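# Sort stickered items into containers of matching color

## Task

Put every item into the container whose color matches the color of the sticker on that item.

## Robot and tools

Setup: four identical i2rt Big YAM arms named arm1, arm2, arm3 and arm4. Each has six revolute joints, a two-finger parallel gripper and a wrist camera (arm1_cam_wrist to arm4_cam_wrist). Four fixed room cameras also watch: cam_room_a1, cam_room_a2, cam_room_b1, cam_room_b2. Feet in the scene frame (metres, quaternion w,x,y,z): arm1 at (-0.644, 1.377, 0.914) q(0.682, 0.007, 0.004, 0.731); arm2 at (-0.655, -0.555, 0.928) q(0.747, 0.002, 0.000, -0.665); arm3 at (0.651, -1.332, 0.868) q(0.663, -0.004, -0.006, -0.748); arm4 at (0.648, 0.477, 0.879) q(0.687, 0.001, 0.003, 0.727). Each foot faces its own +x. Reach is roughly 1.0 m from the joint1 axis. A loose object may occasionally get a short shove from outside.

Frames: one shared scene frame, origin on the floor, +z up, lengths in metres. The hand point sits between the finger pads, about 1 cm short of the fingertips. Fingers point along the hand's +z; they open and close along its y axis. The printed hand position gets less accurate at long reach.

Joints (absolute radians, with the tolerance for done): joint1_rad -2.879..2.879 (±0.045), rotates the arm about its foot, positive counter-clockwise seen from above, 0 points the arm along the foot's facing. joint2_rad 0..3.141 (±0.14), shoulder; 0 means upper arm lying back, increasing lifts it up then forward. joint3_rad 0..3.019 (±0.09), elbow; 0 is fully folded, increasing opens it. joint4_rad -1.692..1.57 (±0.055), hand pitch, positive tips fingers up. joint5_rad -1.57..1.57 (±0.03), sideways hand swing, positive to the arm's right. joint6_rad -2.094..2.094 (±0.035), hand roll, positive clockwise viewed from behind. gripper_m 0..0.093 (±0.003), fingertip gap in metres, roughly 50 to 64 N per pad.

move: arguments are arm1, arm2, arm3, arm4 and cameras. Each arm key takes its own object; an arm not named keeps its previous command. Inside an arm object: "joints" is a dictionary of absolute targets by joint name (radians, gripper_m in metres). "target" is one list of seven numbers [x, y, z, qw, qx, qy, qz], an absolute hand pose in the scene frame in metres, in the same form as the printed hand line. The hand travels a straight line toward it starting from its current hand_target. With a target, joints may only hold gripper_m. "speed" (m/s, 0.002 to 0.5, default 0.25; rotation capped at twice that in rad/s) is only allowed alongside target. All hand paths in one call finish at the same time, set by the slowest. A path lasts 0.5 to 10 s; a call at most 15 s. Each control step the commanded pose is clipped to 100 mm and 20 degrees from the measured hand, and damped IK favours position over orientation. Expect centimetre errors, overshoot in speed when the arm is nearly straight, and wide swings for joint moves because joints run at different rates. Paths do not avoid objects or other arms. cameras: list of names, or "all"/omitted for all, [] for none. An unknown key makes a call invalid; an out-of-range value gets it refused, and a refusal (or a stop blocking the call) cancels your later move, wait and finished_scene calls in the same reply.

Results: per-arm joint_positions, Joint velocities (rad/s, gripper m/s; "within noise" when still), joint torques (N m, arm joints only, with per-arm offsets and noise; joints 3 and 4 flip sign beyond ±28), hand, hand_target (the pose the held joint targets imply), joint_status and hand_status. A "move" line lists each arm given a motion with "done" or its worst status. An arm in "as last shown" was not commanded: status lines say "not commanded", omitted lines are unchanged. "pictures" gives image order. Statuses: off_target (stopped away from the goal, maybe still pushing); time_out (joints hold a target near where they were and keep pushing; on_its_own lists them; send the reported position to relax); "joint command not followed" / "pose unreachable" (self- or arm-collision check withheld targets; joints show not_followed and may retry later). on_its_own shows uncommanded behaviour; "held at" is a target, not a reading. A target very near the current reading may not move a joint.

Gripper: closed on nothing it reads 0.000 to 0.003. Gripping a hard part it reads up to 0.005 below the part width (some read up to 0.002 above). Commanding about 0.005 under the contact reading gives full force; deeper for soft, small or round items. Soft items crush more with smaller targets. Release by commanding well above the reading.

wait: seconds 0 to 10, optional cameras; nothing new commanded, returns full state. zoom_image: camera plus region [x0, y0, x1, y1] in pixels from the top-left, at most 504 by 504, on that camera's latest image only. read_manual: section "licences", returns URDF licence text. finished_scene: scene integer 1 to 3; ends the current scene irreversibly, so the items must already rest in their correct containers.

Avoid: knocking items out of the work area or to the floor; hard presses or hits between arms, including one gripper closing on another's fingers (the safety check can be late and ignores fingers, gripper housings and wrist cameras); dropping items or releasing them while moving; slamming; prolonged pushing, stretched holds or unreachable goals, which heat motors (MOTOR HOT at 85 °C, OVER-TEMPERATURE FAULT at 100 °C makes the arm go limp for 30 to 60 s; affected keys then read limit_stop_at_motor_heat and need resending). The arms keep pushing on contact. The simulation keeps running while you compose replies, with the last commands held.

Each tool is called after ">>>" as name(argument=value, ...), one argument or row to a line, values as JSON.

## Session

>>> move(
  arm1={"joints":{"joint1_rad":1.4,"joint2_rad":1.7,"joint3_rad":1.63,"joint4_rad":-0.95,"joint5_rad":0,"joint6_rad":0,"gripper_m":0.093}},
  arm2={"joints":{"joint1_rad":-1.75,"joint2_rad":1.7,"joint3_rad":1.63,"joint4_rad":-0.95,"joint5_rad":0,"joint6_rad":0,"gripper_m":0.093}},
  arm3={"joints":{"joint1_rad":1.57,"joint2_rad":1.7,"joint3_rad":1.63,"joint4_rad":-0.95,"joint5_rad":0,"joint6_rad":0,"gripper_m":0.093}},
  arm4={"joints":{"joint1_rad":-1.57,"joint2_rad":1.7,"joint3_rad":1.63,"joint4_rad":-0.95,"joint5_rad":0,"joint6_rad":0,"gripper_m":0.093}},
)

Scene clock: 2.23 s.
Joint torques (N m): arm1=[-1.67 -15.62 14.67 1.36 0.07 -0.04] | arm2=[1.38 -18.43 12.49 1.81 -0.07 -0.06] | arm3=[0.79 -19.49 11.14 0.96 0.12 -0.11] | arm4=[0.79 -20.37 11.28 0.75 0.02 0.15]
Motor temperatures (°C): arm1=[20 23 28 23 21 21 21] | arm2=[23 24 27 22 22 20 23] | arm3=[24 23 24 23 24 23 23] | arm4=[22 22 24 22 24 21 24]
Heat: arm1: hottest joint3_rad 28 °C; arm2: hottest joint3_rad 27 °C; arm3: hottest joint1_rad 24 °C; arm4: hottest joint3_rad 24 °C.
move: arm1 done; arm2 done; arm3 done; arm4 done
Joint velocities: within noise
arm1.joint_positions: joint1_rad=+1.404 joint2_rad=+1.721 joint3_rad=+1.596 joint4_rad=-0.953 joint5_rad=-0.001 joint6_rad=+0.006 gripper_m=+0.09306
arm1.joint_status: all done
arm1.hand: x=-1.2778 y=+1.4396 z=+1.1547 quat_wxyz=(-0.011, +0.967, -0.050, -0.251) (m; scene frame)
arm1.hand_target: x=-1.2839 y=+1.4430 z=+1.1852 quat_wxyz=(-0.015, +0.959, -0.049, -0.279) (m; scene frame)
arm1.hand_status: not commanded
arm2.joint_positions: joint1_rad=-1.757 joint2_rad=+1.693 joint3_rad=+1.619 joint4_rad=-0.950 joint5_rad=+0.001 joint6_rad=+0.013 gripper_m=+0.09310
arm2.joint_status: all done
arm2.hand: x=-1.2983 y=-0.5109 z=+1.1867 quat_wxyz=(+0.010, -0.962, +0.039, +0.269) (m; scene frame)
arm2.hand_target: x=-1.3020 y=-0.5153 z=+1.1881 quat_wxyz=(+0.010, -0.962, +0.030, +0.271) (m; scene frame)
arm2.hand_status: not commanded
arm3.joint_positions: joint1_rad=+1.575 joint2_rad=+1.706 joint3_rad=+1.611 joint4_rad=-0.948 joint5_rad=-0.002 joint6_rad=+0.005 gripper_m=+0.09306
arm3.joint_status: all done
arm3.hand: x=+1.2906 y=-1.4033 z=+1.1175 quat_wxyz=(-0.262, -0.057, -0.963, +0.020) (m; scene frame)
arm3.hand_target: x=+1.2935 y=-1.4071 z=+1.1302 quat_wxyz=(-0.272, -0.057, -0.960, +0.023) (m; scene frame)
arm3.hand_status: not commanded
arm4.joint_positions: joint1_rad=-1.573 joint2_rad=+1.714 joint3_rad=+1.598 joint4_rad=-0.951 joint5_rad=+0.001 joint6_rad=-0.011 gripper_m=+0.09311
arm4.joint_status: all done
arm4.hand: x=+1.2894 y=+0.5125 z=+1.1120 quat_wxyz=(-0.247, +0.032, -0.968, -0.003) (m; scene frame)
arm4.hand_target: x=+1.2959 y=+0.5148 z=+1.1369 quat_wxyz=(-0.270, +0.028, -0.963, -0.006) (m; scene frame)
arm4.hand_status: not commanded
pictures: arm1_cam_wrist, arm2_cam_wrist, arm3_cam_wrist, arm4_cam_wrist, cam_room_a1, cam_room_a2, cam_room_b1, cam_room_b2
Images, in order (width x height): arm1_cam_wrist 672x504, arm2_cam_wrist 672x504, arm3_cam_wrist 672x504, arm4_cam_wrist 672x504, cam_room_a1 672x504, cam_room_a2 672x504, cam_room_b1 672x504, cam_room_b2 672x504.

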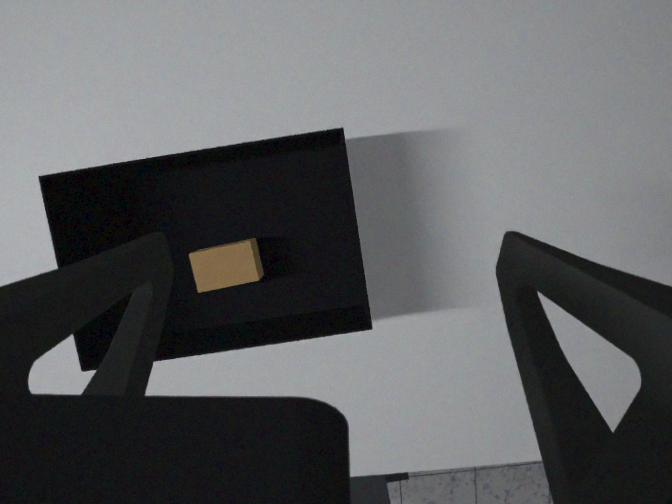

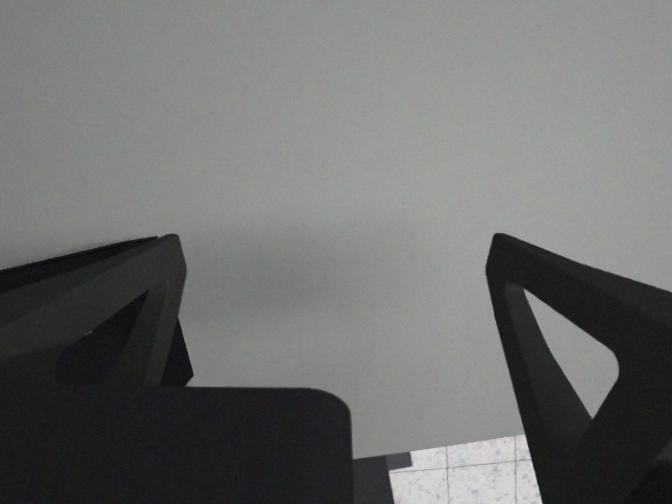

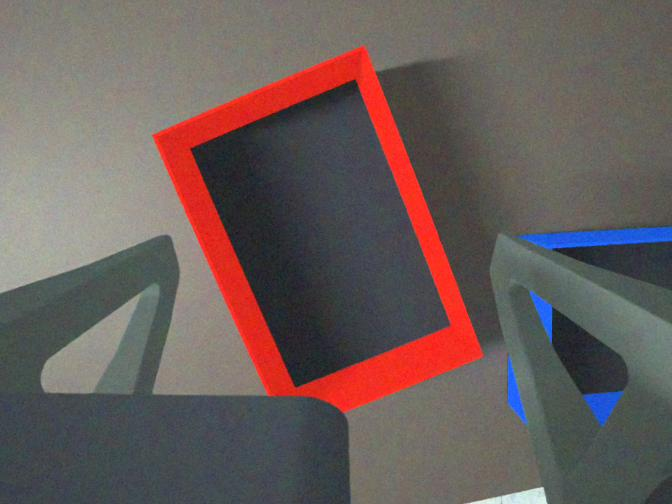

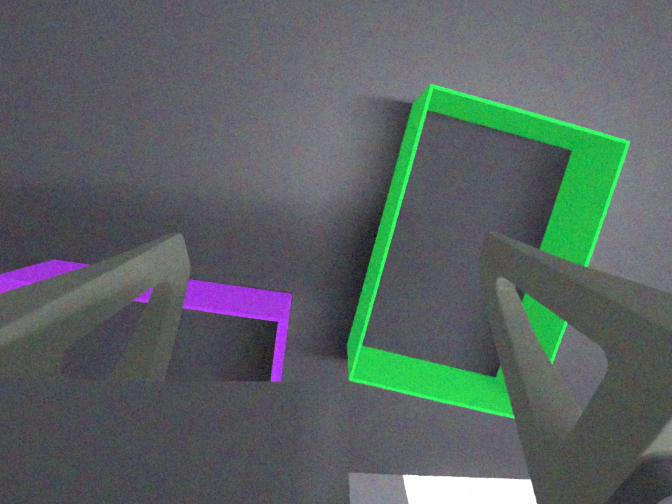

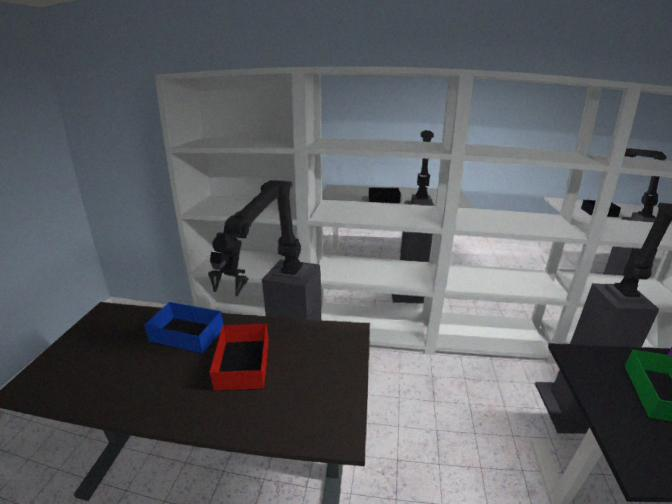

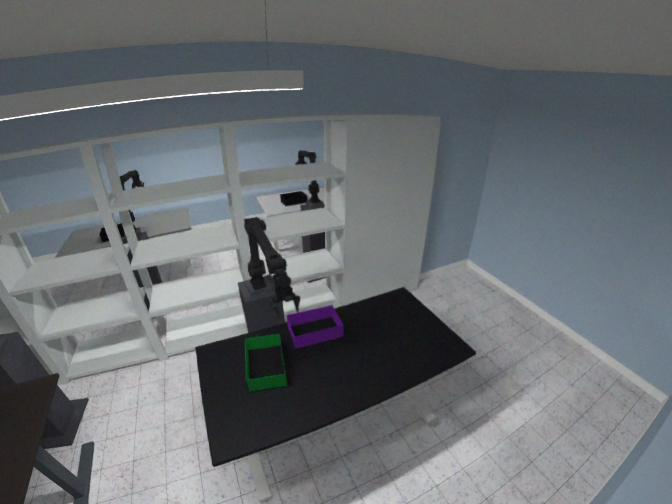

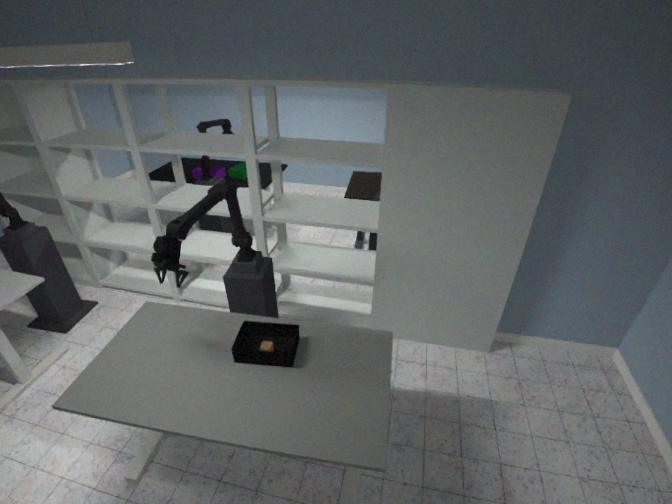

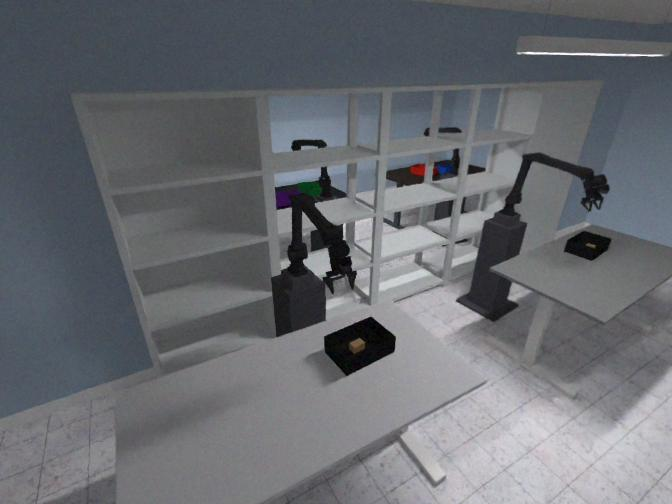

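>>> zoom_image(
  camera="arm1_cam_wrist",
  region=[160, 210, 300, 315],
)

>>> move(
  arm2={"joints":{"joint1_rad":-1.3}},
  arm3={"joints":{"joint1_rad":-1.977,"joint2_rad":0.7,"joint3_rad":1.4,"joint4_rad":-1.2}},
  arm4={"joints":{"joint1_rad":0.883,"joint2_rad":0.7,"joint3_rad":1.4,"joint4_rad":-1.2}},
  cameras=["arm2_cam_wrist","cam_room_b1","cam_room_b2"],
)

Scaled by 3.600.

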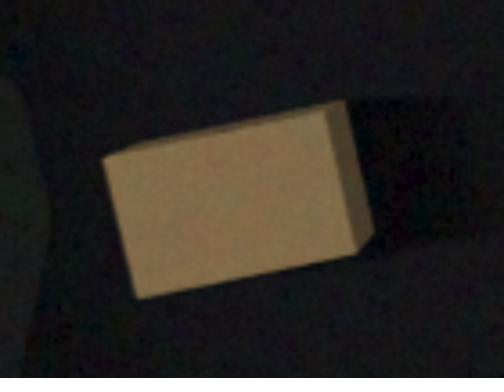

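Scene clock: 10.87 s.
Joint torques (N m): arm1=[-1.73 -16.03 14.45 1.43 0.1 -0.02] | arm2=[1.26 -18.49 12.49 1.78 0.08 -0.05] | arm3=[0.5 -1.2 9.06 1.37 -0.07 -0.11] | arm4=[1.49 0.21 8.85 0.77 0.21 0.17]
Motor temperatures (°C): arm1=[20 23 30 23 21 21 21] | arm2=[23 24 28 22 22 20 23] | arm3=[24 24 25 23 24 23 23] | arm4=[22 23 26 22 24 21 24]
Heat: arm1: hottest joint3_rad 30 °C; arm2: hottest joint3_rad 28 °C; arm3: hottest joint3_rad 25 °C; arm4: hottest joint3_rad 26 °C.
move: arm2 done; arm3 done; arm4 done
Joint velocities: within noise
arm1: as last shown
arm2.joint_positions: joint1_rad=-1.306 joint2_rad=+1.693 joint3_rad=+1.619 joint4_rad=-0.950 joint5_rad=-0.002 joint6_rad=+0.012 gripper_m=+0.09310
arm2.joint_status: all done
arm2.hand: x=-1.2535 y=-0.7960 z=+1.1859 quat_wxyz=(-0.052, -0.947, -0.178, +0.263) (m; scene frame)
arm2.hand_target: x=-1.2554 y=-0.8006 z=+1.1872 quat_wxyz=(-0.051, -0.945, -0.186, +0.266) (m; scene frame)
arm2.hand_status: not commanded
arm3.joint_positions: joint1_rad=-1.966 joint2_rad=+0.706 joint3_rad=+1.394 joint4_rad=-1.193 joint5_rad=+0.002 joint6_rad=+0.005 gripper_m=+0.09306
arm3.joint_status: all done
arm3.hand: x=+0.4001 y=-1.1810 z=+1.4164 quat_wxyz=(+0.124, -0.833, +0.226, +0.489) (m; scene frame)
arm3.hand_target: x=+0.4053 y=-1.1808 z=+1.4198 quat_wxyz=(+0.127, -0.832, +0.227, +0.491) (m; scene frame)
arm3.hand_status: not commanded
arm4.joint_positions: joint1_rad=+0.880 joint2_rad=+0.696 joint3_rad=+1.386 joint4_rad=-1.188 joint5_rad=-0.003 joint6_rad=-0.011 gripper_m=+0.09311
arm4.joint_status: all done
arm4.hand: x=+0.4207 y=+0.6484 z=+1.4308 quat_wxyz=(-0.159, +0.817, -0.264, -0.487) (m; scene frame)
arm4.hand_target: x=+0.4216 y=+0.6472 z=+1.4342 quat_wxyz=(-0.156, +0.817, -0.268, -0.486) (m; scene frame)
arm4.hand_status: not commanded
pictures: arm2_cam_wrist, cam_room_b1, cam_room_b2
Images, in order (width x height): arm2_cam_wrist 672x504, cam_room_b1 672x504, cam_room_b2 672x504.

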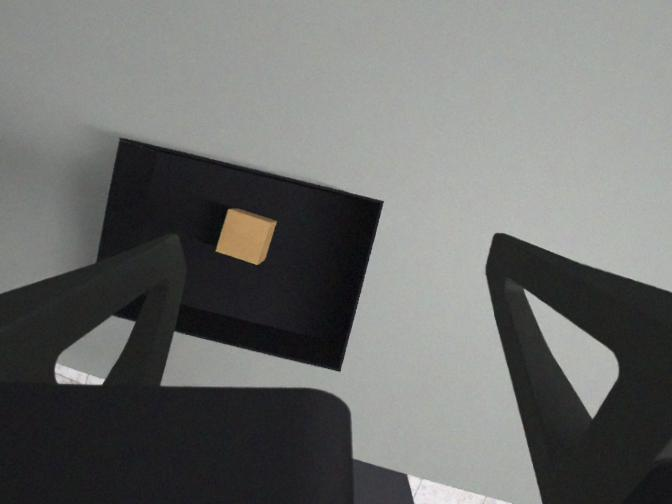

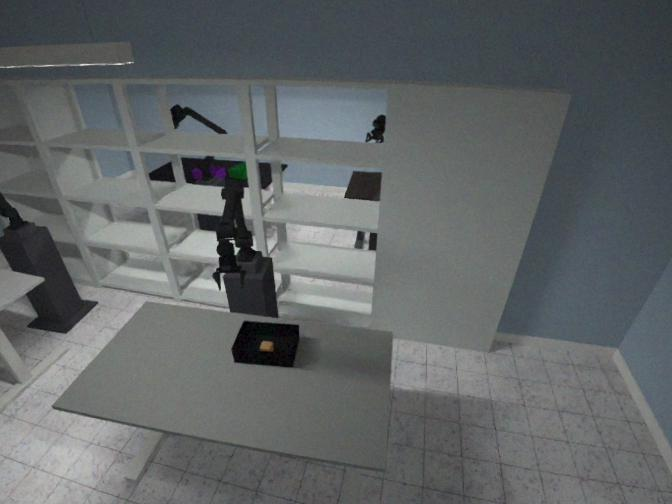

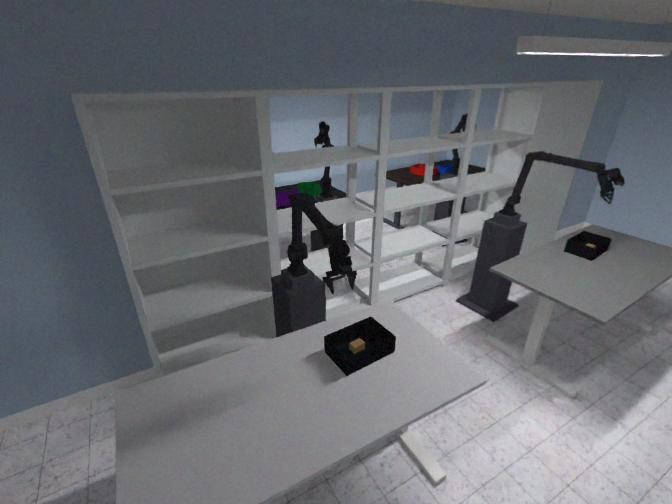

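>>> zoom_image(
  camera="arm2_cam_wrist",
  region=[190, 190, 300, 285],
)

>>> zoom_image(
  camera="cam_room_b2",
  region=[320, 315, 400, 375],
)

>>> zoom_image(
  camera="cam_room_b2",
  region=[560, 225, 620, 270],
)

>>> zoom_image(
  camera="cam_room_b1",
  region=[230, 315, 310, 375],
)

Scaled by 4.582.

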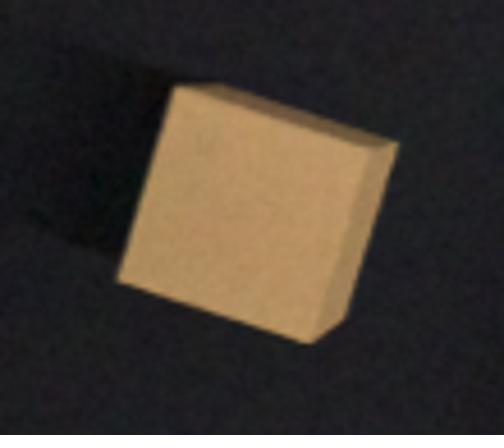

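Scaled by 6.300.

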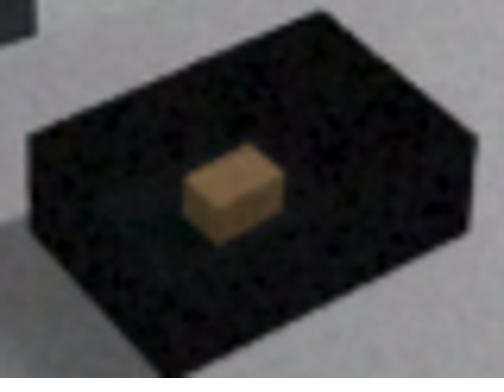

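Scaled by 8.400.

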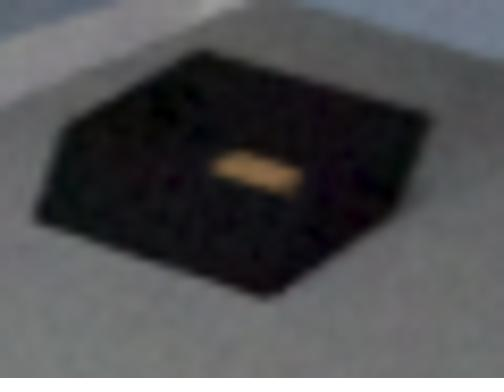

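Scaled by 6.300.

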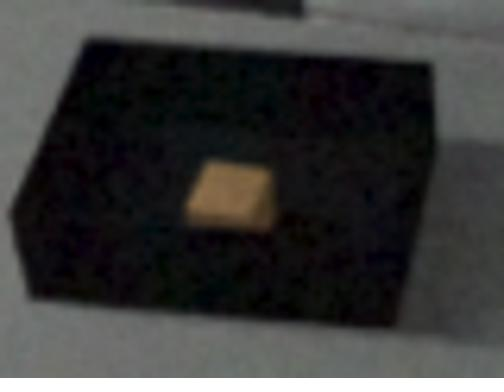

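>>> move(
  arm1={"joints":{"joint1_rad":1.604,"joint2_rad":2.206,"joint3_rad":1.672,"joint4_rad":-1.084,"joint6_rad":1.58,"gripper_m":0.068}},
  arm2={"joints":{"joint1_rad":-1.146,"joint2_rad":2.37,"joint3_rad":1.94,"joint4_rad":-1.19,"joint6_rad":0.464}},
  cameras=["arm1_cam_wrist","arm2_cam_wrist"],
)

Scene clock: 54.57 s.
Joint torques (N m): arm1=[-1.44 -19.78 11.45 0.02 0.12 0.11] | arm2=[0.62 -26.46 11.41 0.17 0.06 0.22] | arm3=[0.56 -1.03 9.03 1.43 -0.08 -0.1] | arm4=[1.03 0.38 8.84 0.98 0.22 0.16]
Motor temperatures (°C): arm1=[20 24 35 23 21 21 21] | arm2=[23 25 31 22 22 20 23] | arm3=[24 23 27 23 24 23 23] | arm4=[22 22 31 22 24 21 24]
Heat: arm1: hottest joint3_rad 35 °C; arm2: hottest joint3_rad 31 °C; arm3: hottest joint3_rad 27 °C; arm4: hottest joint3_rad 31 °C.
move: arm1 done; arm2 done
Joint velocities: within noise
arm1.joint_positions: joint1_rad=+1.605 joint2_rad=+2.226 joint3_rad=+1.643 joint4_rad=-1.078 joint5_rad=-0.001 joint6_rad=+1.572 gripper_m=+0.06806
arm1.joint_status: all done
arm1.hand: x=-1.2443 y=+1.3157 z=+0.8575 quat_wxyz=(-0.029, +0.742, -0.670, +0.024) (m; scene frame)
arm1.hand_target: x=-1.2595 y=+1.3150 z=+0.8787 quat_wxyz=(-0.013, +0.739, -0.674, +0.009) (m; scene frame)
arm1.hand_status: not commanded
arm2.joint_positions: joint1_rad=-1.145 joint2_rad=+2.380 joint3_rad=+1.915 joint4_rad=-1.182 joint5_rad=-0.001 joint6_rad=+0.449 gripper_m=+0.09310
arm2.joint_status: all done
arm2.hand: x=-1.2248 y=-0.8983 z=+0.8522 quat_wxyz=(+0.019, -0.998, -0.047, -0.035) (m; scene frame)
arm2.hand_target: x=-1.2340 y=-0.9032 z=+0.8670 quat_wxyz=(+0.013, -0.999, -0.039, -0.023) (m; scene frame)
arm2.hand_status: not commanded
arm3, arm4: as last shown
arm3.hand_target: x=+0.4052 y=-1.1808 z=+1.4199 quat_wxyz=(+0.127, -0.831, +0.227, +0.491) (m; scene frame)
pictures: arm1_cam_wrist, arm2_cam_wrist
Images, in order (width x height): arm1_cam_wrist 672x504, arm2_cam_wrist 672x504.

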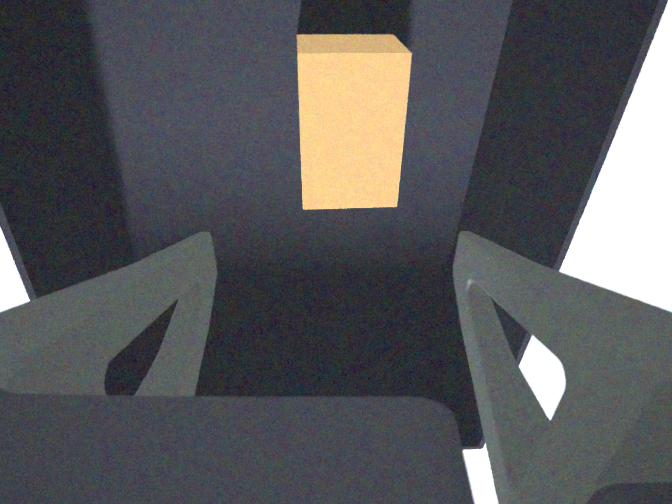

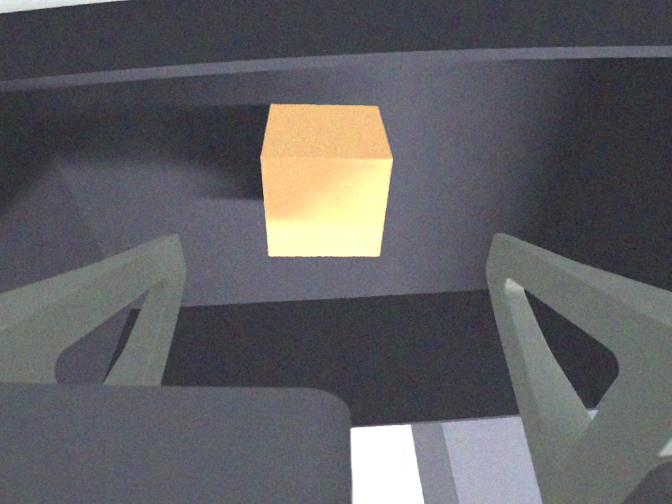

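>>> move(
  arm1={"joints":{"joint1_rad":1.603,"joint2_rad":2.338,"joint3_rad":1.605,"joint4_rad":-0.885}},
  arm2={"joints":{"joint1_rad":-1.121,"joint2_rad":2.463,"joint3_rad":1.838,"joint4_rad":-1.0,"joint6_rad":0.51}},
  cameras=["arm1_cam_wrist","arm2_cam_wrist"],
)

Scene clock: 83.17 s.
Joint torques (N m): arm1=[-2.02 -19.08 8.58 0.7 0.17 0.1] | arm2=[1.08 -24.06 8.46 1.1 0.07 0.22] | arm3=[0.56 -1.32 9.03 1.46 -0.07 -0.11] | arm4=[1.03 0.44 8.87 0.99 0.21 0.13]
Motor temperatures (°C): arm1=[20 25 35 23 21 21 21] | arm2=[23 26 34 22 22 20 23] | arm3=[24 23 28 23 24 23 23] | arm4=[22 22 32 22 24 21 24]
Heat: arm1: hottest joint3_rad 35 °C; arm2: hottest joint3_rad 34 °C; arm3: hottest joint3_rad 28 °C; arm4: hottest joint3_rad 32 °C.
move: arm1 done; arm2 done
Joint velocities: within noise
arm1.joint_positions: joint1_rad=+1.605 joint2_rad=+2.351 joint3_rad=+1.592 joint4_rad=-0.895 joint5_rad=-0.001 joint6_rad=+1.573 gripper_m=+0.06806
arm1.joint_status: all done
arm1.hand: x=-1.2361 y=+1.3169 z=+0.7673 quat_wxyz=(-0.026, +0.741, -0.670, +0.021) (m; scene frame)
arm1.hand_target: x=-1.2486 y=+1.3171 z=+0.7780 quat_wxyz=(-0.013, +0.739, -0.674, +0.009) (m; scene frame)
arm1.hand_status: not commanded
arm2.joint_positions: joint1_rad=-1.125 joint2_rad=+2.444 joint3_rad=+1.841 joint4_rad=-1.012 joint5_rad=-0.001 joint6_rad=+0.495 gripper_m=+0.09310
arm2.joint_status: all done
arm2.hand: x=-1.2127 y=-0.9061 z=+0.7853 quat_wxyz=(+0.013, -0.999, -0.034, -0.020) (m; scene frame)
arm2.hand_target: x=-1.2082 y=-0.9064 z=+0.7724 quat_wxyz=(+0.015, -0.999, -0.028, -0.024) (m; scene frame)
arm2.hand_status: not commanded
arm3, arm4: as last shown
pictures: arm1_cam_wrist, arm2_cam_wrist
Images, in order (width x height): arm1_cam_wrist 672x504, arm2_cam_wrist 672x504.

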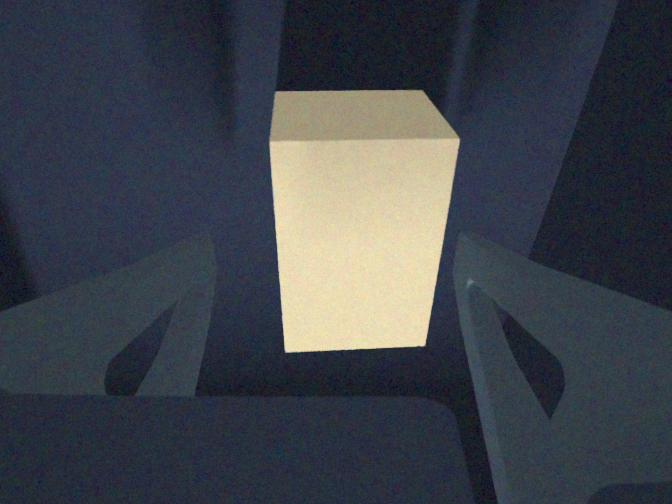

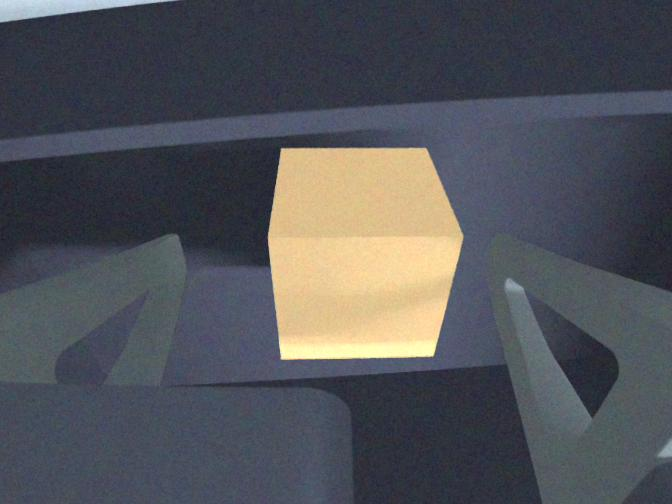

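>>> move(
  arm1={"joints":{"joint2_rad":2.368,"joint3_rad":1.577,"joint4_rad":-0.85}},
  arm2={"joints":{"joint2_rad":2.485,"joint3_rad":1.785,"joint4_rad":-0.93}},
  cameras=["arm1_cam_wrist","arm2_cam_wrist"],
)

Scene clock: 99.97 s.
Joint torques (N m): arm1=[-1.85 -16.85 7.2 0.64 0.15 0.14] | arm2=[1.08 -22.48 7.62 1.11 0.06 0.21] | arm3=[0.62 -1.14 9.03 1.43 -0.07 -0.1] | arm4=[1.03 0.09 8.81 0.95 0.2 0.18]
Motor temperatures (°C): arm1=[20 27 34 23 21 21 21] | arm2=[23 28 33 22 22 20 23] | arm3=[24 23 28 23 24 23 23] | arm4=[22 22 33 22 24 21 24]
Heat: arm1: hottest joint3_rad 34 °C; arm2: hottest joint3_rad 33 °C; arm3: hottest joint3_rad 28 °C; arm4: hottest joint3_rad 33 °C.
move: arm1 done; arm2 done
Joint velocities: within noise
arm1.joint_positions: joint1_rad=+1.605 joint2_rad=+2.351 joint3_rad=+1.578 joint4_rad=-0.860 joint5_rad=-0.001 joint6_rad=+1.573 gripper_m=+0.06806
arm1.joint_status: all done
arm1.hand: x=-1.2375 y=+1.3168 z=+0.7631 quat_wxyz=(-0.019, +0.742, -0.670, +0.015) (m; scene frame)
arm1.hand_target: x=-1.2349 y=+1.3186 z=+0.7529 quat_wxyz=(-0.022, +0.738, -0.674, +0.017) (m; scene frame)
arm1.hand_status: not commanded
arm2.joint_positions: joint1_rad=-1.125 joint2_rad=+2.452 joint3_rad=+1.794 joint4_rad=-0.943 joint5_rad=-0.001 joint6_rad=+0.496 gripper_m=+0.09310
arm2.joint_status: all done
arm2.hand: x=-1.2063 y=-0.9021 z=+0.7654 quat_wxyz=(+0.009, -0.999, -0.033, -0.014) (m; scene frame)
arm2.hand_target: x=-1.1955 y=-0.8983 z=+0.7422 quat_wxyz=(+0.017, -0.999, -0.028, -0.026) (m; scene frame)
arm2.hand_status: not commanded
arm3, arm4: as last shown
pictures: arm1_cam_wrist, arm2_cam_wrist
Images, in order (width x height): arm1_cam_wrist 672x504, arm2_cam_wrist 672x504.

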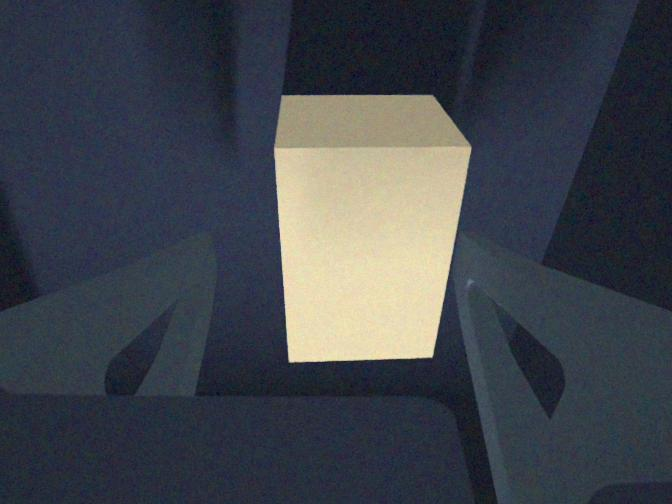

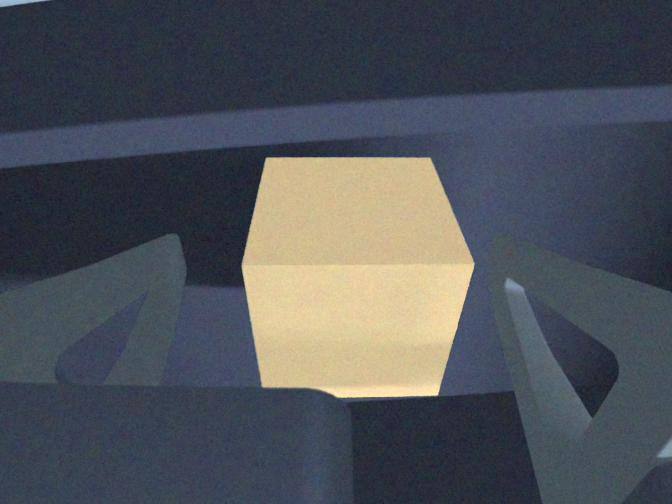

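>>> move(
  arm1={"target":[-1.225,1.3186,0.741,-0.022,0.738,-0.674,0.017],"speed":0.1},
  arm2={"target":[-1.1855,-0.8925,0.732,0.017,-0.999,-0.028,-0.026],"speed":0.1},
  cameras=["arm1_cam_wrist","arm2_cam_wrist"],
)

Scene clock: 105.87 s.
Joint torques (N m): arm1=[-1.9 -17.2 7.02 0.62 0.17 0.14] | arm2=[1.26 -23.18 7.19 1.14 0.11 0.22] | arm3=[0.56 -1.14 9.07 1.43 -0.08 -0.1] | arm4=[1.49 0.09 8.79 0.99 0.19 0.17]
Motor temperatures (°C): arm1=[20 27 33 23 21 21 21] | arm2=[23 28 32 22 22 20 23] | arm3=[24 23 28 23 24 23 23] | arm4=[22 22 33 22 24 21 24]
Heat: arm1: hottest joint3_rad 33 °C; arm2: hottest joint3_rad 32 °C; arm3: hottest joint3_rad 28 °C; arm4: hottest joint3_rad 33 °C.
move: arm1 done; arm2 off_target
Joint velocities: within noise
arm1.joint_positions: joint1_rad=+1.605 joint2_rad=+2.355 joint3_rad=+1.543 joint4_rad=-0.822 joint5_rad=-0.001 joint6_rad=+1.575 gripper_m=+0.06806
arm1.joint_status: not commanded
arm1.hand: x=-1.2276 y=+1.3179 z=+0.7509 quat_wxyz=(-0.019, +0.741, -0.671, +0.015) (m; scene frame)
arm1.hand_target: x=-1.2249 y=+1.3186 z=+0.7412 quat_wxyz=(-0.022, +0.738, -0.674, +0.017) (m; scene frame)
arm1.hand_status: done (0.010 m and 0.6 deg from the pose sent, 0.025 m and 0.8 deg at the start)
arm2.joint_positions: joint1_rad=-1.125 joint2_rad=+2.452 joint3_rad=+1.745 joint4_rad=-0.900 joint5_rad=-0.001 joint6_rad=+0.497 gripper_m=+0.09310
arm2.joint_status: not commanded
arm2.hand: x=-1.1953 y=-0.8951 z=+0.7512 quat_wxyz=(+0.010, -0.999, -0.033, -0.017) (m; scene frame)
arm2.hand_target: x=-1.1852 y=-0.8922 z=+0.7324 quat_wxyz=(+0.017, -0.999, -0.028, -0.026) (m; scene frame)
arm2.hand_status: off_target (0.022 m and 1.4 deg from the pose sent, 0.041 m and 1.7 deg at the start)
arm3, arm4: as last shown
pictures: arm1_cam_wrist, arm2_cam_wrist
Images, in order (width x height): arm1_cam_wrist 672x504, arm2_cam_wrist 672x504.

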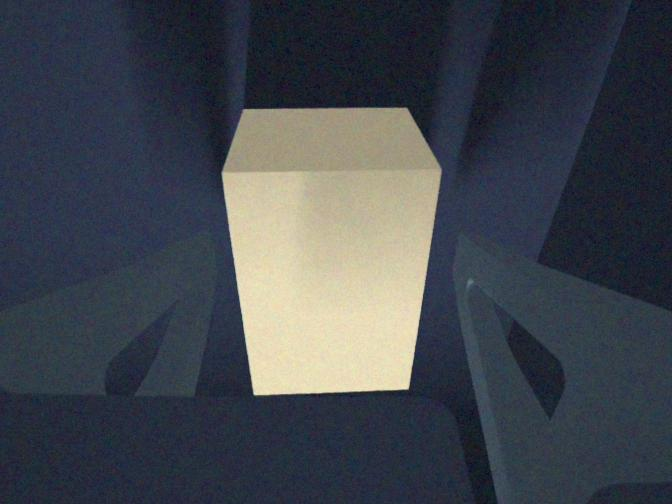

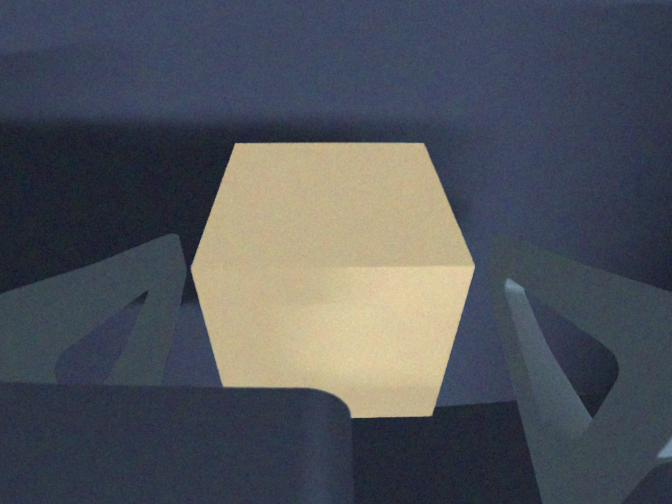

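Well centred. Grip.

>>> move(
  arm1={"joints":{"gripper_m":0.033}},
  arm2={"joints":{"gripper_m":0.043}},
  cameras=[],
)

>>> move(
  arm1={"joints":{"joint2_rad":2.08,"joint3_rad":1.62,"joint4_rad":-1.12,"joint6_rad":0.8}},
  arm2={"joints":{"joint2_rad":2.2,"joint3_rad":1.83,"joint4_rad":-1.2}},
  cameras=["arm1_cam_wrist","arm2_cam_wrist","cam_room_b1","cam_room_b2"],
)

Scene clock: 110.23 s.
Joint torques (N m): arm1=[-1.38 -16.44 7.16 0.73 0.14 0.06] | arm2=[1.14 -22.71 7.21 1.06 0.12 0.21] | arm3=[0.5 -1.26 8.99 1.4 -0.08 -0.1] | arm4=[0.91 -0.03 8.83 0.92 0.16 0.16]
Motor temperatures (°C): arm1=[20 27 33 23 21 21 21] | arm2=[23 28 32 22 22 20 23] | arm3=[24 23 28 23 24 23 23] | arm4=[22 22 33 22 24 21 24]
Heat: arm1: hottest joint3_rad 33 °C; arm2: hottest joint3_rad 32 °C; arm3: hottest joint3_rad 28 °C; arm4: hottest joint3_rad 33 °C.
move: arm1 off_target; arm2 off_target
Joint velocities: within noise
arm1.joint_positions: joint1_rad=+1.605 joint2_rad=+2.355 joint3_rad=+1.543 joint4_rad=-0.821 joint5_rad=-0.001 joint6_rad=+1.575 gripper_m=+0.04396
arm1.joint_status: gripper_m off_target (ended at +0.04399, target +0.03300)
arm1.hand: x=-1.2280 y=+1.3178 z=+0.7508 quat_wxyz=(-0.019, +0.741, -0.671, +0.015) (m; scene frame)
arm1.hand_target: x=-1.2248 y=+1.3186 z=+0.7412 quat_wxyz=(-0.022, +0.738, -0.674, +0.017) (m; scene frame)
arm1.hand_status: not commanded
arm2.joint_positions: joint1_rad=-1.125 joint2_rad=+2.452 joint3_rad=+1.745 joint4_rad=-0.898 joint5_rad=-0.001 joint6_rad=+0.497 gripper_m=+0.05325
arm2.joint_status: gripper_m off_target (ended at +0.05328, target +0.04300)
arm2.hand: x=-1.1956 y=-0.8953 z=+0.7512 quat_wxyz=(+0.010, -0.999, -0.032, -0.016) (m; scene frame)
arm2.hand_target: x=-1.1852 y=-0.8922 z=+0.7324 quat_wxyz=(+0.017, -0.999, -0.028, -0.026) (m; scene frame)
arm2.hand_status: not commanded
arm3, arm4: as last shown
pictures: none
No camera images: "cameras" was empty.

Scene clock: 111.63 s.
Joint torques (N m): arm1=[-2.14 -16.67 10.78 0.02 0.12 -0.08] | arm2=[1.26 -21.71 11.07 0.24 0.12 0.2] | arm3=[0.62 -1.08 9.02 1.39 -0.07 -0.1] | arm4=[0.73 0.03 8.87 0.92 0.17 0.13]
Motor temperatures (°C): arm1=[20 27 33 23 21 21 21] | arm2=[23 28 32 22 22 20 23] | arm3=[24 23 28 23 24 23 23] | arm4=[22 22 33 22 24 21 24]
Heat: arm1: hottest joint3_rad 33 °C; arm2: hottest joint3_rad 32 °C; arm3: hottest joint3_rad 28 °C; arm4: hottest joint3_rad 33 °C.
move: arm1 done; arm2 done
Joint velocities: within noise
arm1.joint_positions: joint1_rad=+1.605 joint2_rad=+2.072 joint3_rad=+1.604 joint4_rad=-1.110 joint5_rad=-0.001 joint6_rad=+0.808 gripper_m=+0.04397
arm1.joint_status: all done
arm1.hand: x=-1.2424 y=+1.3155 z=+0.9346 quat_wxyz=(+0.000, +0.938, -0.345, -0.004) (m; scene frame)
arm1.hand_target: x=-1.2460 y=+1.3156 z=+0.9358 quat_wxyz=(-0.001, +0.940, -0.342, -0.004) (m; scene frame)
arm1.hand_status: not commanded
arm2.joint_positions: joint1_rad=-1.125 joint2_rad=+2.171 joint3_rad=+1.816 joint4_rad=-1.188 joint5_rad=-0.001 joint6_rad=+0.497 gripper_m=+0.05325
arm2.joint_status: all done
arm2.hand: x=-1.2107 y=-0.9053 z=+0.9517 quat_wxyz=(-0.006, -0.999, -0.033, +0.010) (m; scene frame)
arm2.hand_target: x=-1.2084 y=-0.9074 z=+0.9387 quat_wxyz=(+0.002, -1.000, -0.028, +0.000) (m; scene frame)
arm2.hand_status: not commanded
arm3, arm4: as last shown
pictures: arm1_cam_wrist, arm2_cam_wrist, cam_room_b1, cam_room_b2
Images, in order (width x height): arm1_cam_wrist 672x504, arm2_cam_wrist 672x504, cam_room_b1 672x504, cam_room_b2 672x504.

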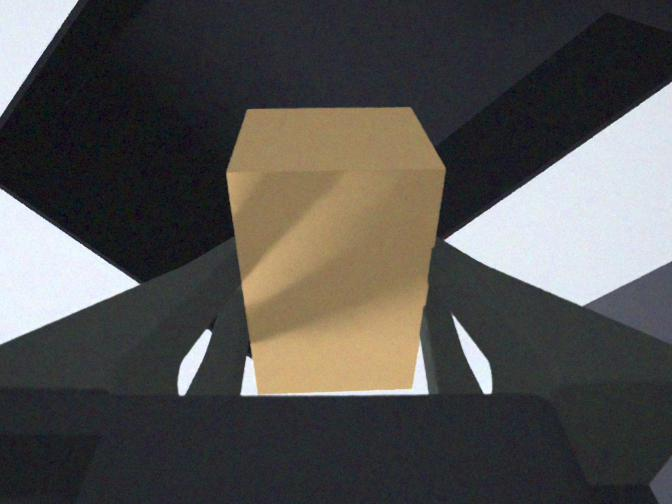

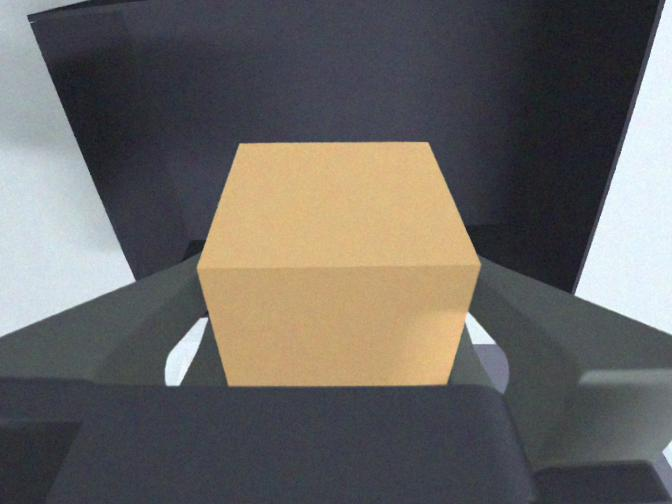

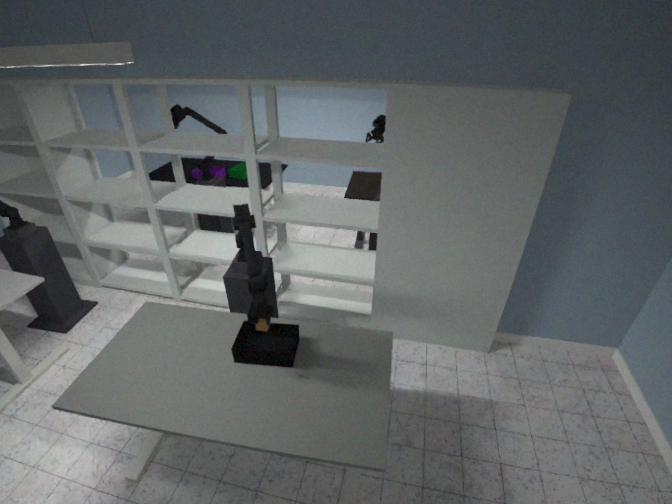

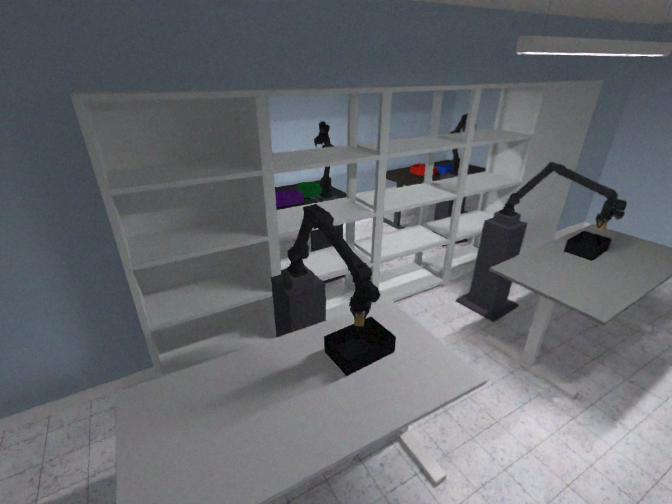

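>>> move(
  arm1={"joints":{"joint1_rad":-2.247,"joint2_rad":0.7,"joint3_rad":1.4,"joint4_rad":-1.6,"joint6_rad":0}},
  arm2={"joints":{"joint1_rad":0.912,"joint2_rad":0.7,"joint3_rad":1.4,"joint4_rad":-1.6,"joint6_rad":0}},
  cameras=[],
)

>>> move(
  arm1={"joints":{"joint2_rad":1.175,"joint3_rad":0.395,"joint4_rad":0.72}},
  arm2={"joints":{"joint2_rad":1.25,"joint3_rad":0.367,"joint4_rad":0.845}},
  arm3={"joints":{"joint2_rad":0.9,"joint3_rad":0.9,"joint4_rad":-0.2}},
  arm4={"joints":{"joint2_rad":0.9,"joint3_rad":0.9,"joint4_rad":-0.2}},
  cameras=["arm1_cam_wrist","arm2_cam_wrist","arm3_cam_wrist","arm4_cam_wrist","cam_room_a1","cam_room_a2"],
)

Scene clock: 122.73 s.
Joint torques (N m): arm1=[-2.2 2.49 10.81 1.17 -0.03 -0.07] | arm2=[1.14 -0.15 8.66 1.65 0.14 -0.06] | arm3=[0.5 -1.08 9.05 1.4 -0.07 -0.1] | arm4=[0.97 0.15 8.85 0.95 0.18 0.16]
Motor temperatures (°C): arm1=[20 27 33 23 21 21 22] | arm2=[23 28 31 22 22 20 23] | arm3=[24 23 28 23 24 23 23] | arm4=[22 22 33 22 24 21 24]
Heat: arm1: hottest joint3_rad 33 °C; arm2: hottest joint3_rad 31 °C; arm3: hottest joint3_rad 28 °C; arm4: hottest joint3_rad 33 °C.
move: arm1 done; arm2 done
Joint velocities: within noise
arm1.joint_positions: joint1_rad=-2.240 joint2_rad=+0.700 joint3_rad=+1.385 joint4_rad=-1.592 joint5_rad=+0.002 joint6_rad=+0.008 gripper_m=+0.04405
arm1.joint_status: all done
arm1.hand: x=-0.4524 y=+1.2493 z=+1.3852 quat_wxyz=(-0.304, -0.283, -0.905, +0.097) (m; scene frame)
arm1.hand_target: x=-0.4551 y=+1.2496 z=+1.3908 quat_wxyz=(-0.307, -0.282, -0.904, +0.099) (m; scene frame)
arm1.hand_status: not commanded
arm2.joint_positions: joint1_rad=+0.906 joint2_rad=+0.697 joint3_rad=+1.409 joint4_rad=-1.590 joint5_rad=-0.003 joint6_rad=+0.012 gripper_m=+0.05324
arm2.joint_status: all done
arm2.hand: x=-0.4669 y=-0.6721 z=+1.4140 quat_wxyz=(-0.328, -0.260, -0.904, +0.087) (m; scene frame)
arm2.hand_target: x=-0.4670 y=-0.6714 z=+1.4080 quat_wxyz=(-0.317, -0.254, -0.910, +0.087) (m; scene frame)
arm2.hand_status: not commanded
arm3, arm4: as last shown
pictures: none
No camera images: "cameras" was empty.

Scene clock: 124.80 s.
Joint torques (N m): arm1=[-3.02 -5.25 9.14 2.66 -0.06 -0.06] | arm2=[1.14 -9.41 8.09 3.64 0.15 -0.05] | arm3=[0.56 -5.89 10.4 2.65 -0.08 -0.11] | arm4=[0.79 -6.01 10.77 2.25 0.2 0.15]
Motor temperatures (°C): arm1=[20 27 33 23 21 21 22] | arm2=[23 28 31 22 22 20 23] | arm3=[24 23 28 23 24 23 23] | arm4=[22 22 33 22 24 21 24]
Heat: arm1: hottest joint3_rad 33 °C; arm2: hottest joint3_rad 31 °C; arm3: hottest joint3_rad 28 °C; arm4: hottest joint3_rad 33 °C.
move: arm1 done; arm2 done; arm3 done; arm4 done
Joint velocities: within noise
arm1.joint_positions: joint1_rad=-2.240 joint2_rad=+1.190 joint3_rad=+0.391 joint4_rad=+0.697 joint5_rad=+0.002 joint6_rad=+0.007 gripper_m=+0.04405
arm1.joint_status: all done
arm1.hand: x=-0.2652 y=+1.1190 z=+1.1157 quat_wxyz=(-0.635, -0.222, -0.714, +0.197) (m; scene frame)
arm1.hand_target: x=-0.2665 y=+1.1162 z=+1.1301 quat_wxyz=(-0.648, -0.217, -0.700, +0.206) (m; scene frame)
arm1.hand_status: not commanded
arm2.joint_positions: joint1_rad=+0.906 joint2_rad=+1.263 joint3_rad=+0.373 joint4_rad=+0.819 joint5_rad=-0.003 joint6_rad=+0.012 gripper_m=+0.05324
arm2.joint_status: all done
arm2.hand: x=-0.2647 y=-0.7941 z=+1.1256 quat_wxyz=(-0.658, -0.202, -0.703, +0.178) (m; scene frame)
arm2.hand_target: x=-0.2658 y=-0.7914 z=+1.1350 quat_wxyz=(-0.669, -0.194, -0.694, +0.185) (m; scene frame)
arm2.hand_status: not commanded
arm3.joint_positions: joint1_rad=-1.966 joint2_rad=+0.900 joint3_rad=+0.899 joint4_rad=-0.219 joint5_rad=+0.002 joint6_rad=+0.005 gripper_m=+0.09306
arm3.joint_status: all done
arm3.hand: x=+0.2494 y=-1.0974 z=+1.2793 quat_wxyz=(+0.154, -0.755, +0.206, +0.603) (m; scene frame)
arm3.hand_target: x=+0.2508 y=-1.0928 z=+1.2840 quat_wxyz=(+0.160, -0.749, +0.206, +0.609) (m; scene frame)
arm3.hand_status: not commanded
arm4.joint_positions: joint1_rad=+0.880 joint2_rad=+0.903 joint3_rad=+0.886 joint4_rad=-0.221 joint5_rad=-0.003 joint6_rad=-0.011 gripper_m=+0.09311
arm4.joint_status: all done
arm4.hand: x=+0.2780 y=+0.7525 z=+1.2854 quat_wxyz=(-0.193, +0.747, -0.242, -0.588) (m; scene frame)
arm4.hand_target: x=+0.2766 y=+0.7523 z=+1.3003 quat_wxyz=(-0.195, +0.735, -0.242, -0.603) (m; scene frame)
arm4.hand_status: not commanded
pictures: arm1_cam_wrist, arm2_cam_wrist, arm3_cam_wrist, arm4_cam_wrist, cam_room_a1, cam_room_a2
Images, in order (width x height): arm1_cam_wrist 672x504, arm2_cam_wrist 672x504, arm3_cam_wrist 672x504, arm4_cam_wrist 672x504, cam_room_a1 672x504, cam_room_a2 672x504.

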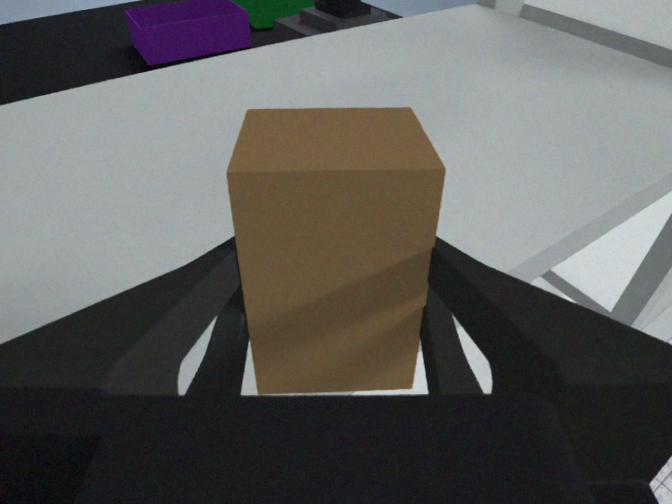

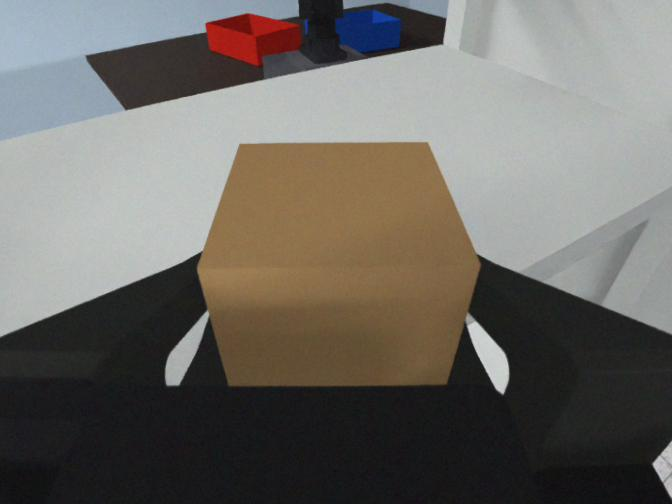

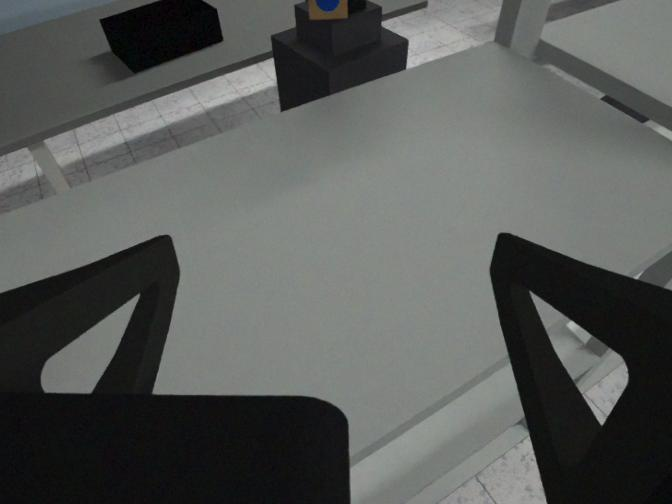

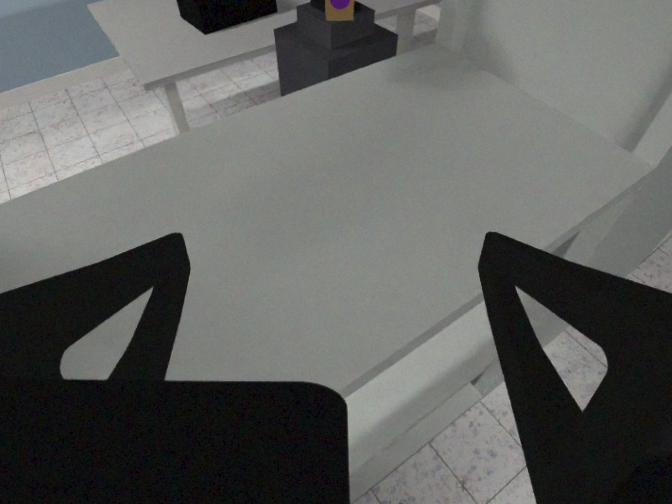

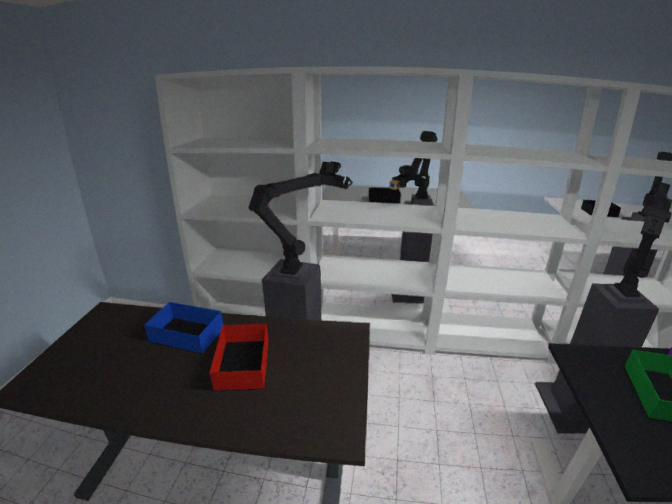

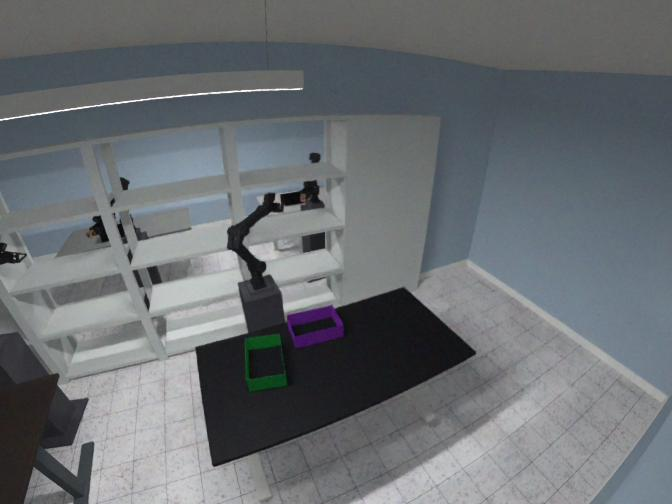

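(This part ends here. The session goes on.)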